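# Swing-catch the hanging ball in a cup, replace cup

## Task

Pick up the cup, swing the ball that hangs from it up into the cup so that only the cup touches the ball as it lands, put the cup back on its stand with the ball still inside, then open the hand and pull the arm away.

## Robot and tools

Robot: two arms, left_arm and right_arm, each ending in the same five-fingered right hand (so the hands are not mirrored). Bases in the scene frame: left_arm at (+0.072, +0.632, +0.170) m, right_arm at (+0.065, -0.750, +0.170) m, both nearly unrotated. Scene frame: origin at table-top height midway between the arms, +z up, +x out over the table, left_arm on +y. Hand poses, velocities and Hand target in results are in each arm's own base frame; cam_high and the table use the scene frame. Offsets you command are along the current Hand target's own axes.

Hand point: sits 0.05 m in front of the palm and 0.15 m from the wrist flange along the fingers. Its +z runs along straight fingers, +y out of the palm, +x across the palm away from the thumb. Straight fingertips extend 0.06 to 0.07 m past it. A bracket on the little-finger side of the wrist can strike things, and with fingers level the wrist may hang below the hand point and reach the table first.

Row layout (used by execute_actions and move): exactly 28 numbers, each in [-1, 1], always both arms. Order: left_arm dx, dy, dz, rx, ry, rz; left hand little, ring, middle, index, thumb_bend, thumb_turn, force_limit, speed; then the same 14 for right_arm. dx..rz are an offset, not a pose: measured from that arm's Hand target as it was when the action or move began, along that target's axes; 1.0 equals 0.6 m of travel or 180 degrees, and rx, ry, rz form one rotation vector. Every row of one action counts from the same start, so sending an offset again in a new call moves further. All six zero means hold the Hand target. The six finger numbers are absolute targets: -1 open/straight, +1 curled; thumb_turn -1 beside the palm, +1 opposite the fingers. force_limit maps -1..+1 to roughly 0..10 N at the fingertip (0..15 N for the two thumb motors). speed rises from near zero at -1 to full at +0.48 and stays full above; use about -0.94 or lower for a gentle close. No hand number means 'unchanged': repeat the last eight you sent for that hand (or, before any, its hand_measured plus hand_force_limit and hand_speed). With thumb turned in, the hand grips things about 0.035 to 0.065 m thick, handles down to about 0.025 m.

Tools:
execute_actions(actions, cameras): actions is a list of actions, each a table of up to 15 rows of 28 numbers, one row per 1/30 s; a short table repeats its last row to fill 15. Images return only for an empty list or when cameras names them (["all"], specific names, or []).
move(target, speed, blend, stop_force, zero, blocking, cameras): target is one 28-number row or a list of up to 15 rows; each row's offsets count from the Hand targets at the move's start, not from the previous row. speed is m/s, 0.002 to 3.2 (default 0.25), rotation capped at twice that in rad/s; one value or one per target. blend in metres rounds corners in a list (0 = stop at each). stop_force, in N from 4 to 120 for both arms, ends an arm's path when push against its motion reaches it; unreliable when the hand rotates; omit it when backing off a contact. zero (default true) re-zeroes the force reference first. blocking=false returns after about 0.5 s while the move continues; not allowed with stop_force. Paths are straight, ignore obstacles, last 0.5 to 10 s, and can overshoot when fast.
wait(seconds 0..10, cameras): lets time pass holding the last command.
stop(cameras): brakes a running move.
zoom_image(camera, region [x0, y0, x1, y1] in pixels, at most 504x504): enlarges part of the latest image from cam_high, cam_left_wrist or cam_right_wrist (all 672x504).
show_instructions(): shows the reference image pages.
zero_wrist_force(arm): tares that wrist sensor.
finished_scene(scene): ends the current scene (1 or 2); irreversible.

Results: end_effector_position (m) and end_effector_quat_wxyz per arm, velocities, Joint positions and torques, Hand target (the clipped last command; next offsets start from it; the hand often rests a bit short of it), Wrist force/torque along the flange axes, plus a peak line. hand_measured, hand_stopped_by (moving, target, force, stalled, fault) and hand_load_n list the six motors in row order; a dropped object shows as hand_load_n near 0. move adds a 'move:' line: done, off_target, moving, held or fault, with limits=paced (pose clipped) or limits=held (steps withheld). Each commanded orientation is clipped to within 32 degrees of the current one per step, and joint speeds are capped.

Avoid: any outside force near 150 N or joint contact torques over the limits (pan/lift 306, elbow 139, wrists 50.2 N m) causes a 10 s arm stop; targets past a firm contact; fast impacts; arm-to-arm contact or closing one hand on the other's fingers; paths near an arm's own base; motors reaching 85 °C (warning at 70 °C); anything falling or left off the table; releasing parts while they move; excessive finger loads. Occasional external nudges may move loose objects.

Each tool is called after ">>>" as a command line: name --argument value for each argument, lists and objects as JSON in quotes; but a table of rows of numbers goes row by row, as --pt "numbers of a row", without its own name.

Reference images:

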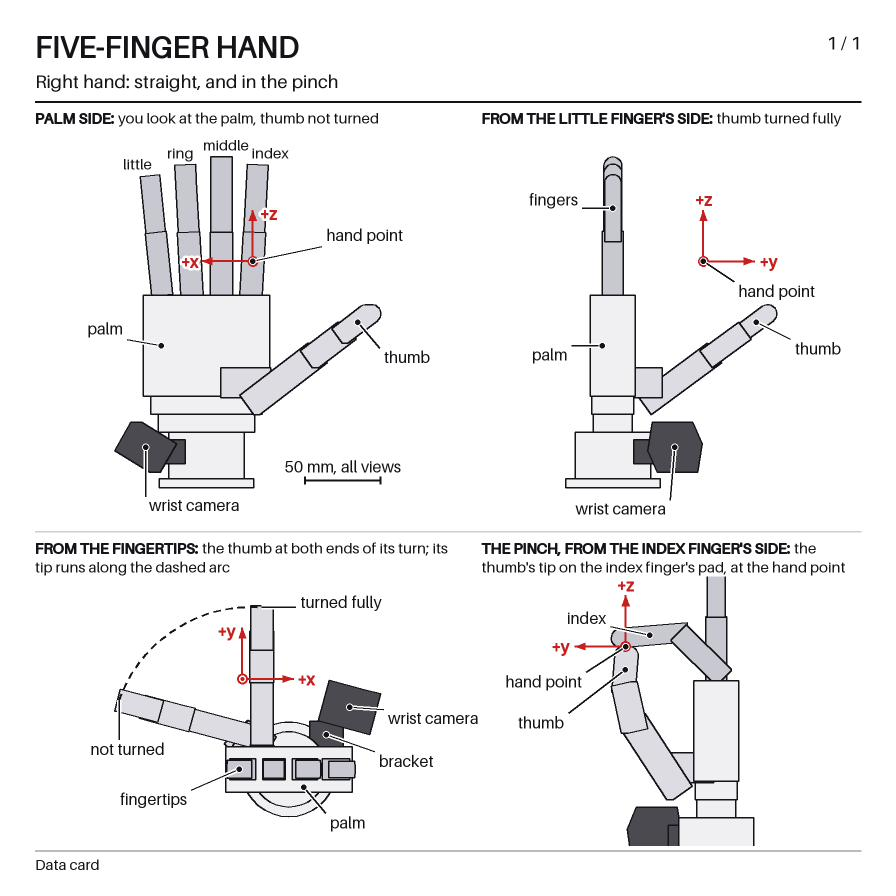

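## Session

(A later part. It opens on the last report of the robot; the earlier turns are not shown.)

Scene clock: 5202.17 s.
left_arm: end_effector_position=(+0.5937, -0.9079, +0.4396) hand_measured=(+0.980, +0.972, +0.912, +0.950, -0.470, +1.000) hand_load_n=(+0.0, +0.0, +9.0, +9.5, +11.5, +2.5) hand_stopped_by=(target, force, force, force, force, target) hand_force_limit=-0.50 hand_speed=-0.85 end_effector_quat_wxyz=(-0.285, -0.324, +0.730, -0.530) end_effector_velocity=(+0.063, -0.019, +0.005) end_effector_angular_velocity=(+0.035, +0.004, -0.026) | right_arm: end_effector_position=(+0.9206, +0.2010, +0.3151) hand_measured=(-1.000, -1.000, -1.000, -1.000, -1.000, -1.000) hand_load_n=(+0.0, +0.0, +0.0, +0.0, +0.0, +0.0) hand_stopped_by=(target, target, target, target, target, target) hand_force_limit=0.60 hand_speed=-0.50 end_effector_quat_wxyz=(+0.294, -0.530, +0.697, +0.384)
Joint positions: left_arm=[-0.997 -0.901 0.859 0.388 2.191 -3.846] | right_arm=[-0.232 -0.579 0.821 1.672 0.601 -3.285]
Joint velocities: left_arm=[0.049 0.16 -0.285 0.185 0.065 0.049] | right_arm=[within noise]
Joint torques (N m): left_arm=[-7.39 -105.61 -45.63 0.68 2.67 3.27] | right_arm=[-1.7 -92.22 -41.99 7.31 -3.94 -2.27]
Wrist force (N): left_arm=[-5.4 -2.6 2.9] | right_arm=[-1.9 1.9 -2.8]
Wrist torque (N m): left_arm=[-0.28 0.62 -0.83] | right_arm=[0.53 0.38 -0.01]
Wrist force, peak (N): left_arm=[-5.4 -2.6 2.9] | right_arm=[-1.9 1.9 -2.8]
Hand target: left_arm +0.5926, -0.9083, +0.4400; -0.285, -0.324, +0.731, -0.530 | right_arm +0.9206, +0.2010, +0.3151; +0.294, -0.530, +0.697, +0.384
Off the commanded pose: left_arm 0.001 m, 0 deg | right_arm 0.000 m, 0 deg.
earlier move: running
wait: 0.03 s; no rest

>>> wait --seconds 0.03 --cameras '["cam_high", "cam_right_wrist"]'

>>> zoom_image --camera "cam_right_wrist" --region '[330, 100, 530, 250]'

>>> wait --seconds 0.2 --cameras '["cam_high", "cam_right_wrist"]'

>>> zoom_image --camera "cam_right_wrist" --region '[330, 100, 530, 250]'

Scene clock: 5267.83 s.
left_arm: end_effector_position=(+0.5926, -0.9083, +0.4400) hand_measured=(+0.980, +0.972, +0.912, +0.950, -0.470, +1.000) hand_load_n=(+0.0, +0.0, +9.0, +9.5, +11.5, +2.5) hand_stopped_by=(target, force, force, force, force, target) hand_force_limit=-0.50 hand_speed=-0.85 end_effector_quat_wxyz=(-0.285, -0.324, +0.731, -0.530) | right_arm: end_effector_position=(+0.9206, +0.2010, +0.3151) hand_measured=(-1.000, -1.000, -1.000, -1.000, -1.000, -1.000) hand_load_n=(+0.0, +0.0, +0.0, +0.0, +0.0, +0.0) hand_stopped_by=(target, target, target, target, target, target) hand_force_limit=0.60 hand_speed=-0.50 end_effector_quat_wxyz=(+0.294, -0.530, +0.697, +0.384)
Joint positions: left_arm=[-0.999 -0.901 0.858 0.39 2.19 -3.845] | right_arm=[-0.232 -0.579 0.821 1.672 0.601 -3.285]
Joint torques (N m): left_arm=[-2.09 -89.01 -32.91 1.05 -1.23 -1.97] | right_arm=[-3.31 -92.48 -42.47 7.59 -3.98 -2.15]
Wrist force (N): left_arm=[-3.4 0.4 2.6] | right_arm=[-2.1 1.7 -2.8]
Wrist torque (N m): left_arm=[0.07 0.42 -0.58] | right_arm=[0.50 0.39 -0.04]
Wrist force, peak (N): left_arm=[-4.9 -1.5 3.0] | right_arm=[-2.5 2.3 -3.2]
Hand target: left_arm +0.5926, -0.9083, +0.4400; -0.285, -0.324, +0.731, -0.530 | right_arm +0.9206, +0.2010, +0.3151; +0.294, -0.530, +0.697, +0.384
Off the commanded pose: left_arm 0.000 m, 0 deg | right_arm 0.000 m, 0 deg.
earlier move: done
wait: 0.00 of 0.03 s (the move ended)
camera_calibration:
cam_right_wrist: T_world_to_cam=[[-1, -0.000343328, 0.000718999, 0.917478], [0.000718738, 0.000761837, 0.999999, -0.317572], [-0.000343876, 1, -0.00076159, -0.0871848], [0, 0, 0, 1]] pos_world=[0.917676, 0.0877417, 0.316846]
Images, in order (width x height): cam_high 672x504, cam_right_wrist 672x504.

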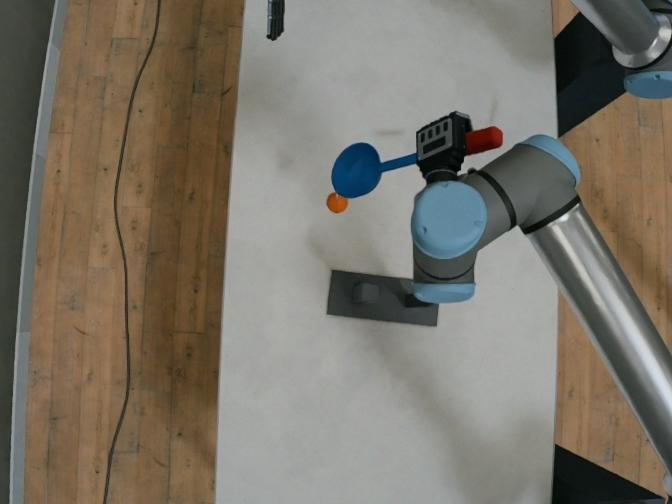

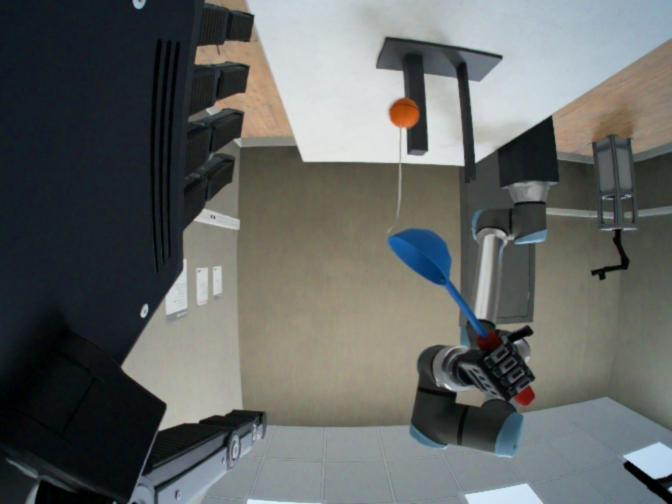

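Scaled by 2.520 from the camera's 672x504 image, which has a finer 960x720 frame.

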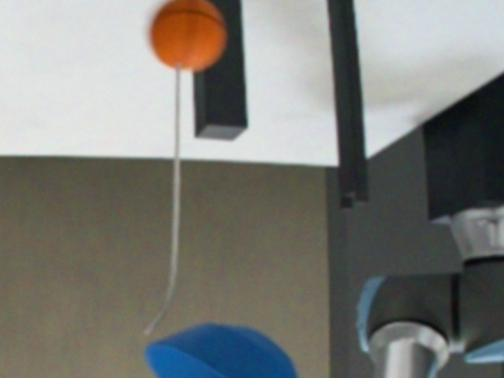

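Scene clock: 5268.03 s.
left_arm: end_effector_position=(+0.5926, -0.9083, +0.4400) hand_measured=(+0.980, +0.972, +0.912, +0.950, -0.470, +1.000) hand_load_n=(+0.0, +0.0, +9.0, +10.0, +11.5, +2.5) hand_stopped_by=(target, force, force, force, force, target) hand_force_limit=-0.50 hand_speed=-0.85 end_effector_quat_wxyz=(-0.285, -0.324, +0.731, -0.530) | right_arm: end_effector_position=(+0.9206, +0.2010, +0.3151) hand_measured=(-1.000, -1.000, -1.000, -1.000, -1.000, -1.000) hand_load_n=(+0.0, +0.0, +0.0, +0.0, +0.0, +0.0) hand_stopped_by=(target, target, target, target, target, target) hand_force_limit=0.60 hand_speed=-0.50 end_effector_quat_wxyz=(+0.294, -0.530, +0.697, +0.384)
Joint positions: left_arm=[-0.999 -0.901 0.858 0.39 2.19 -3.845] | right_arm=[-0.232 -0.579 0.821 1.672 0.601 -3.285]
Joint torques (N m): left_arm=[-2.82 -90.28 -33.66 1.33 -1.22 -2.14] | right_arm=[-2.3 -93.19 -42.48 7.65 -3.81 -2.63]
Wrist force (N): left_arm=[-3.3 0.1 2.5] | right_arm=[-2.6 1.8 -2.9]
Wrist torque (N m): left_arm=[0.05 0.43 -0.56] | right_arm=[0.53 0.47 -0.06]
Wrist force, peak (N): left_arm=[-3.6 0.4 3.2] | right_arm=[-2.6 1.8 -2.9]
Hand target: left_arm +0.5926, -0.9083, +0.4400; -0.285, -0.324, +0.731, -0.530 | right_arm +0.9206, +0.2010, +0.3151; +0.294, -0.530, +0.697, +0.384
Off the commanded pose: left_arm 0.000 m, 0 deg | right_arm 0.000 m, 0 deg.
wait: 0.20 s; at rest by 0.17 s
camera_calibration:
cam_right_wrist: T_world_to_cam=[[-1, -0.000343328, 0.000718999, 0.917478], [0.000718738, 0.000761837, 0.999999, -0.317572], [-0.000343876, 1, -0.00076159, -0.0871848], [0, 0, 0, 1]] pos_world=[0.917676, 0.0877417, 0.316846]
Images, in order (width x height): cam_high 672x504, cam_right_wrist 672x504.

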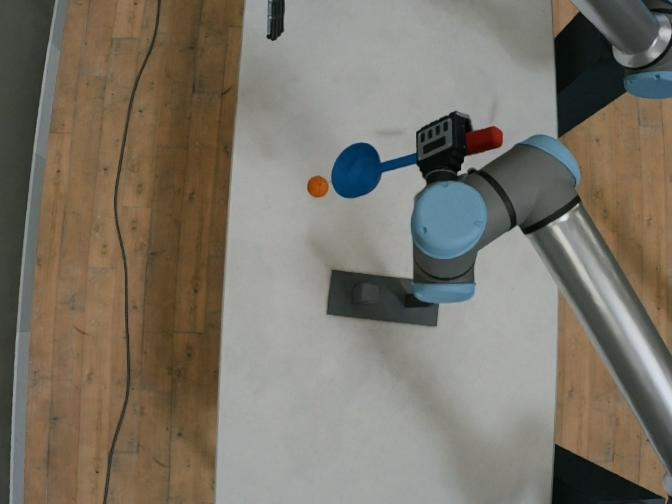

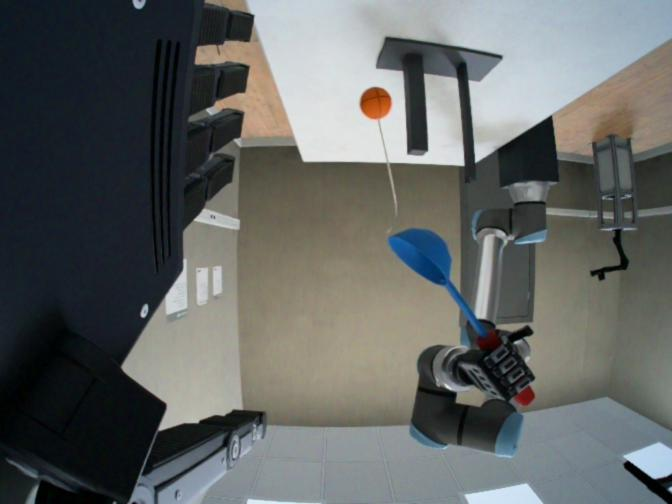

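Scaled by 2.520 from the camera's 672x504 image, which has a finer 960x720 frame.

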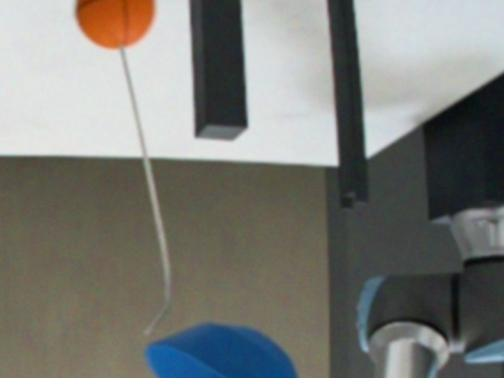

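>>> move --target '[0,0,0,-0.0539,0.0531,-0.2615,0.98,0.98,0.97,0.97,0.89,1,-0.5,-0.85,0,0,0,0,0,0,-1,-1,-1,-1,-1,-1,0.6,-0.5]' --speed 0.15 --cameras '["cam_high", "cam_right_wrist"]'

>>> zoom_image --camera "cam_right_wrist" --region '[380, 100, 580, 250]'

Scene clock: 5332.07 s.
left_arm: end_effector_position=(+0.5926, -0.9082, +0.4398) hand_measured=(+0.980, +0.972, +0.912, +0.950, -0.470, +1.000) hand_load_n=(+0.0, +0.0, +9.0, +9.0, +11.5, +3.0) hand_stopped_by=(target, force, force, force, force, target) hand_force_limit=-0.50 hand_speed=-0.85 end_effector_quat_wxyz=(+0.556, +0.519, -0.556, +0.335) | right_arm: end_effector_position=(+0.9206, +0.2010, +0.3151) hand_measured=(-1.000, -1.000, -1.000, -1.000, -1.000, -1.000) hand_load_n=(+0.0, +0.0, +0.0, +0.0, +0.0, +0.0) hand_stopped_by=(target, target, target, target, target, target) hand_force_limit=0.60 hand_speed=-0.50 end_effector_quat_wxyz=(+0.294, -0.530, +0.697, +0.384)
Joint positions: left_arm=[-0.925 -0.779 0.772 0.267 2.478 -4.715] | right_arm=[-0.232 -0.579 0.821 1.672 0.601 -3.285]
Joint torques (N m): left_arm=[-8 -125.55 -54.86 1.3 -0.87 -3.28] | right_arm=[-4.03 -93.15 -43.14 7.38 -3.61 -2.37]
Wrist force (N): left_arm=[-3.2 -0.8 3.0] | right_arm=[-2.0 1.6 -2.4]
Wrist torque (N m): left_arm=[-0.05 0.33 -0.39] | right_arm=[0.48 0.38 -0.03]
Wrist force, peak (N): left_arm=[-3.8 -0.2 3.5] | right_arm=[-2.7 1.8 -3.2]
Hand target: left_arm +0.5926, -0.9083, +0.4400; +0.556, +0.519, -0.556, +0.335 | right_arm +0.9206, +0.2010, +0.3151; +0.294, -0.530, +0.697, +0.384
Off the commanded pose: left_arm 0.000 m, 0 deg | right_arm 0.000 m, 0 deg.
move: done
camera_calibration:
cam_right_wrist: T_world_to_cam=[[-1, -0.000343328, 0.000718999, 0.917478], [0.000718738, 0.000761837, 0.999999, -0.317572], [-0.000343876, 1, -0.00076159, -0.0871848], [0, 0, 0, 1]] pos_world=[0.917676, 0.0877417, 0.316846]
Images, in order (width x height): cam_high 672x504, cam_right_wrist 672x504.

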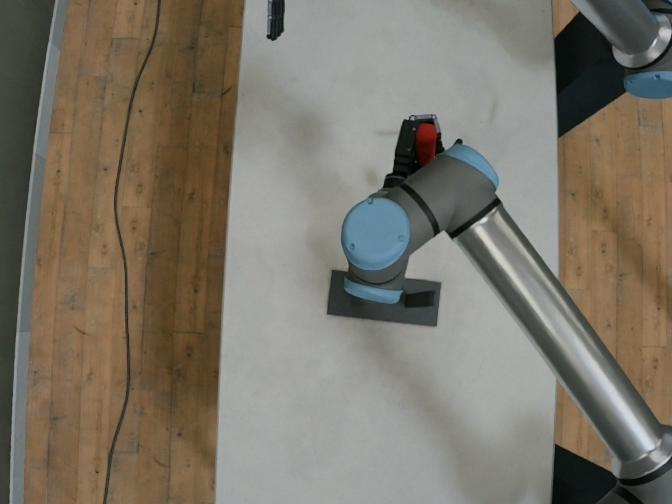

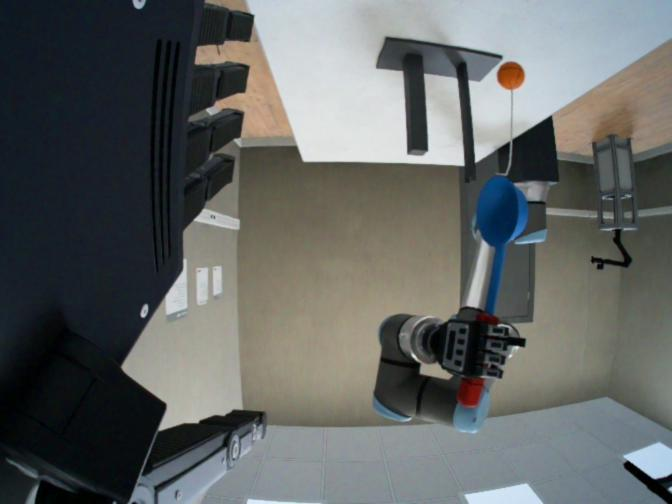

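Scaled by 2.520 from the camera's 672x504 image, which has a finer 960x720 frame.

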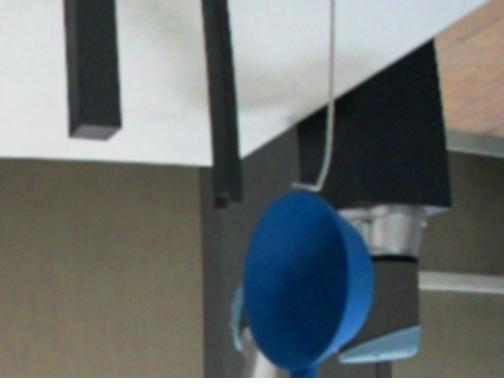

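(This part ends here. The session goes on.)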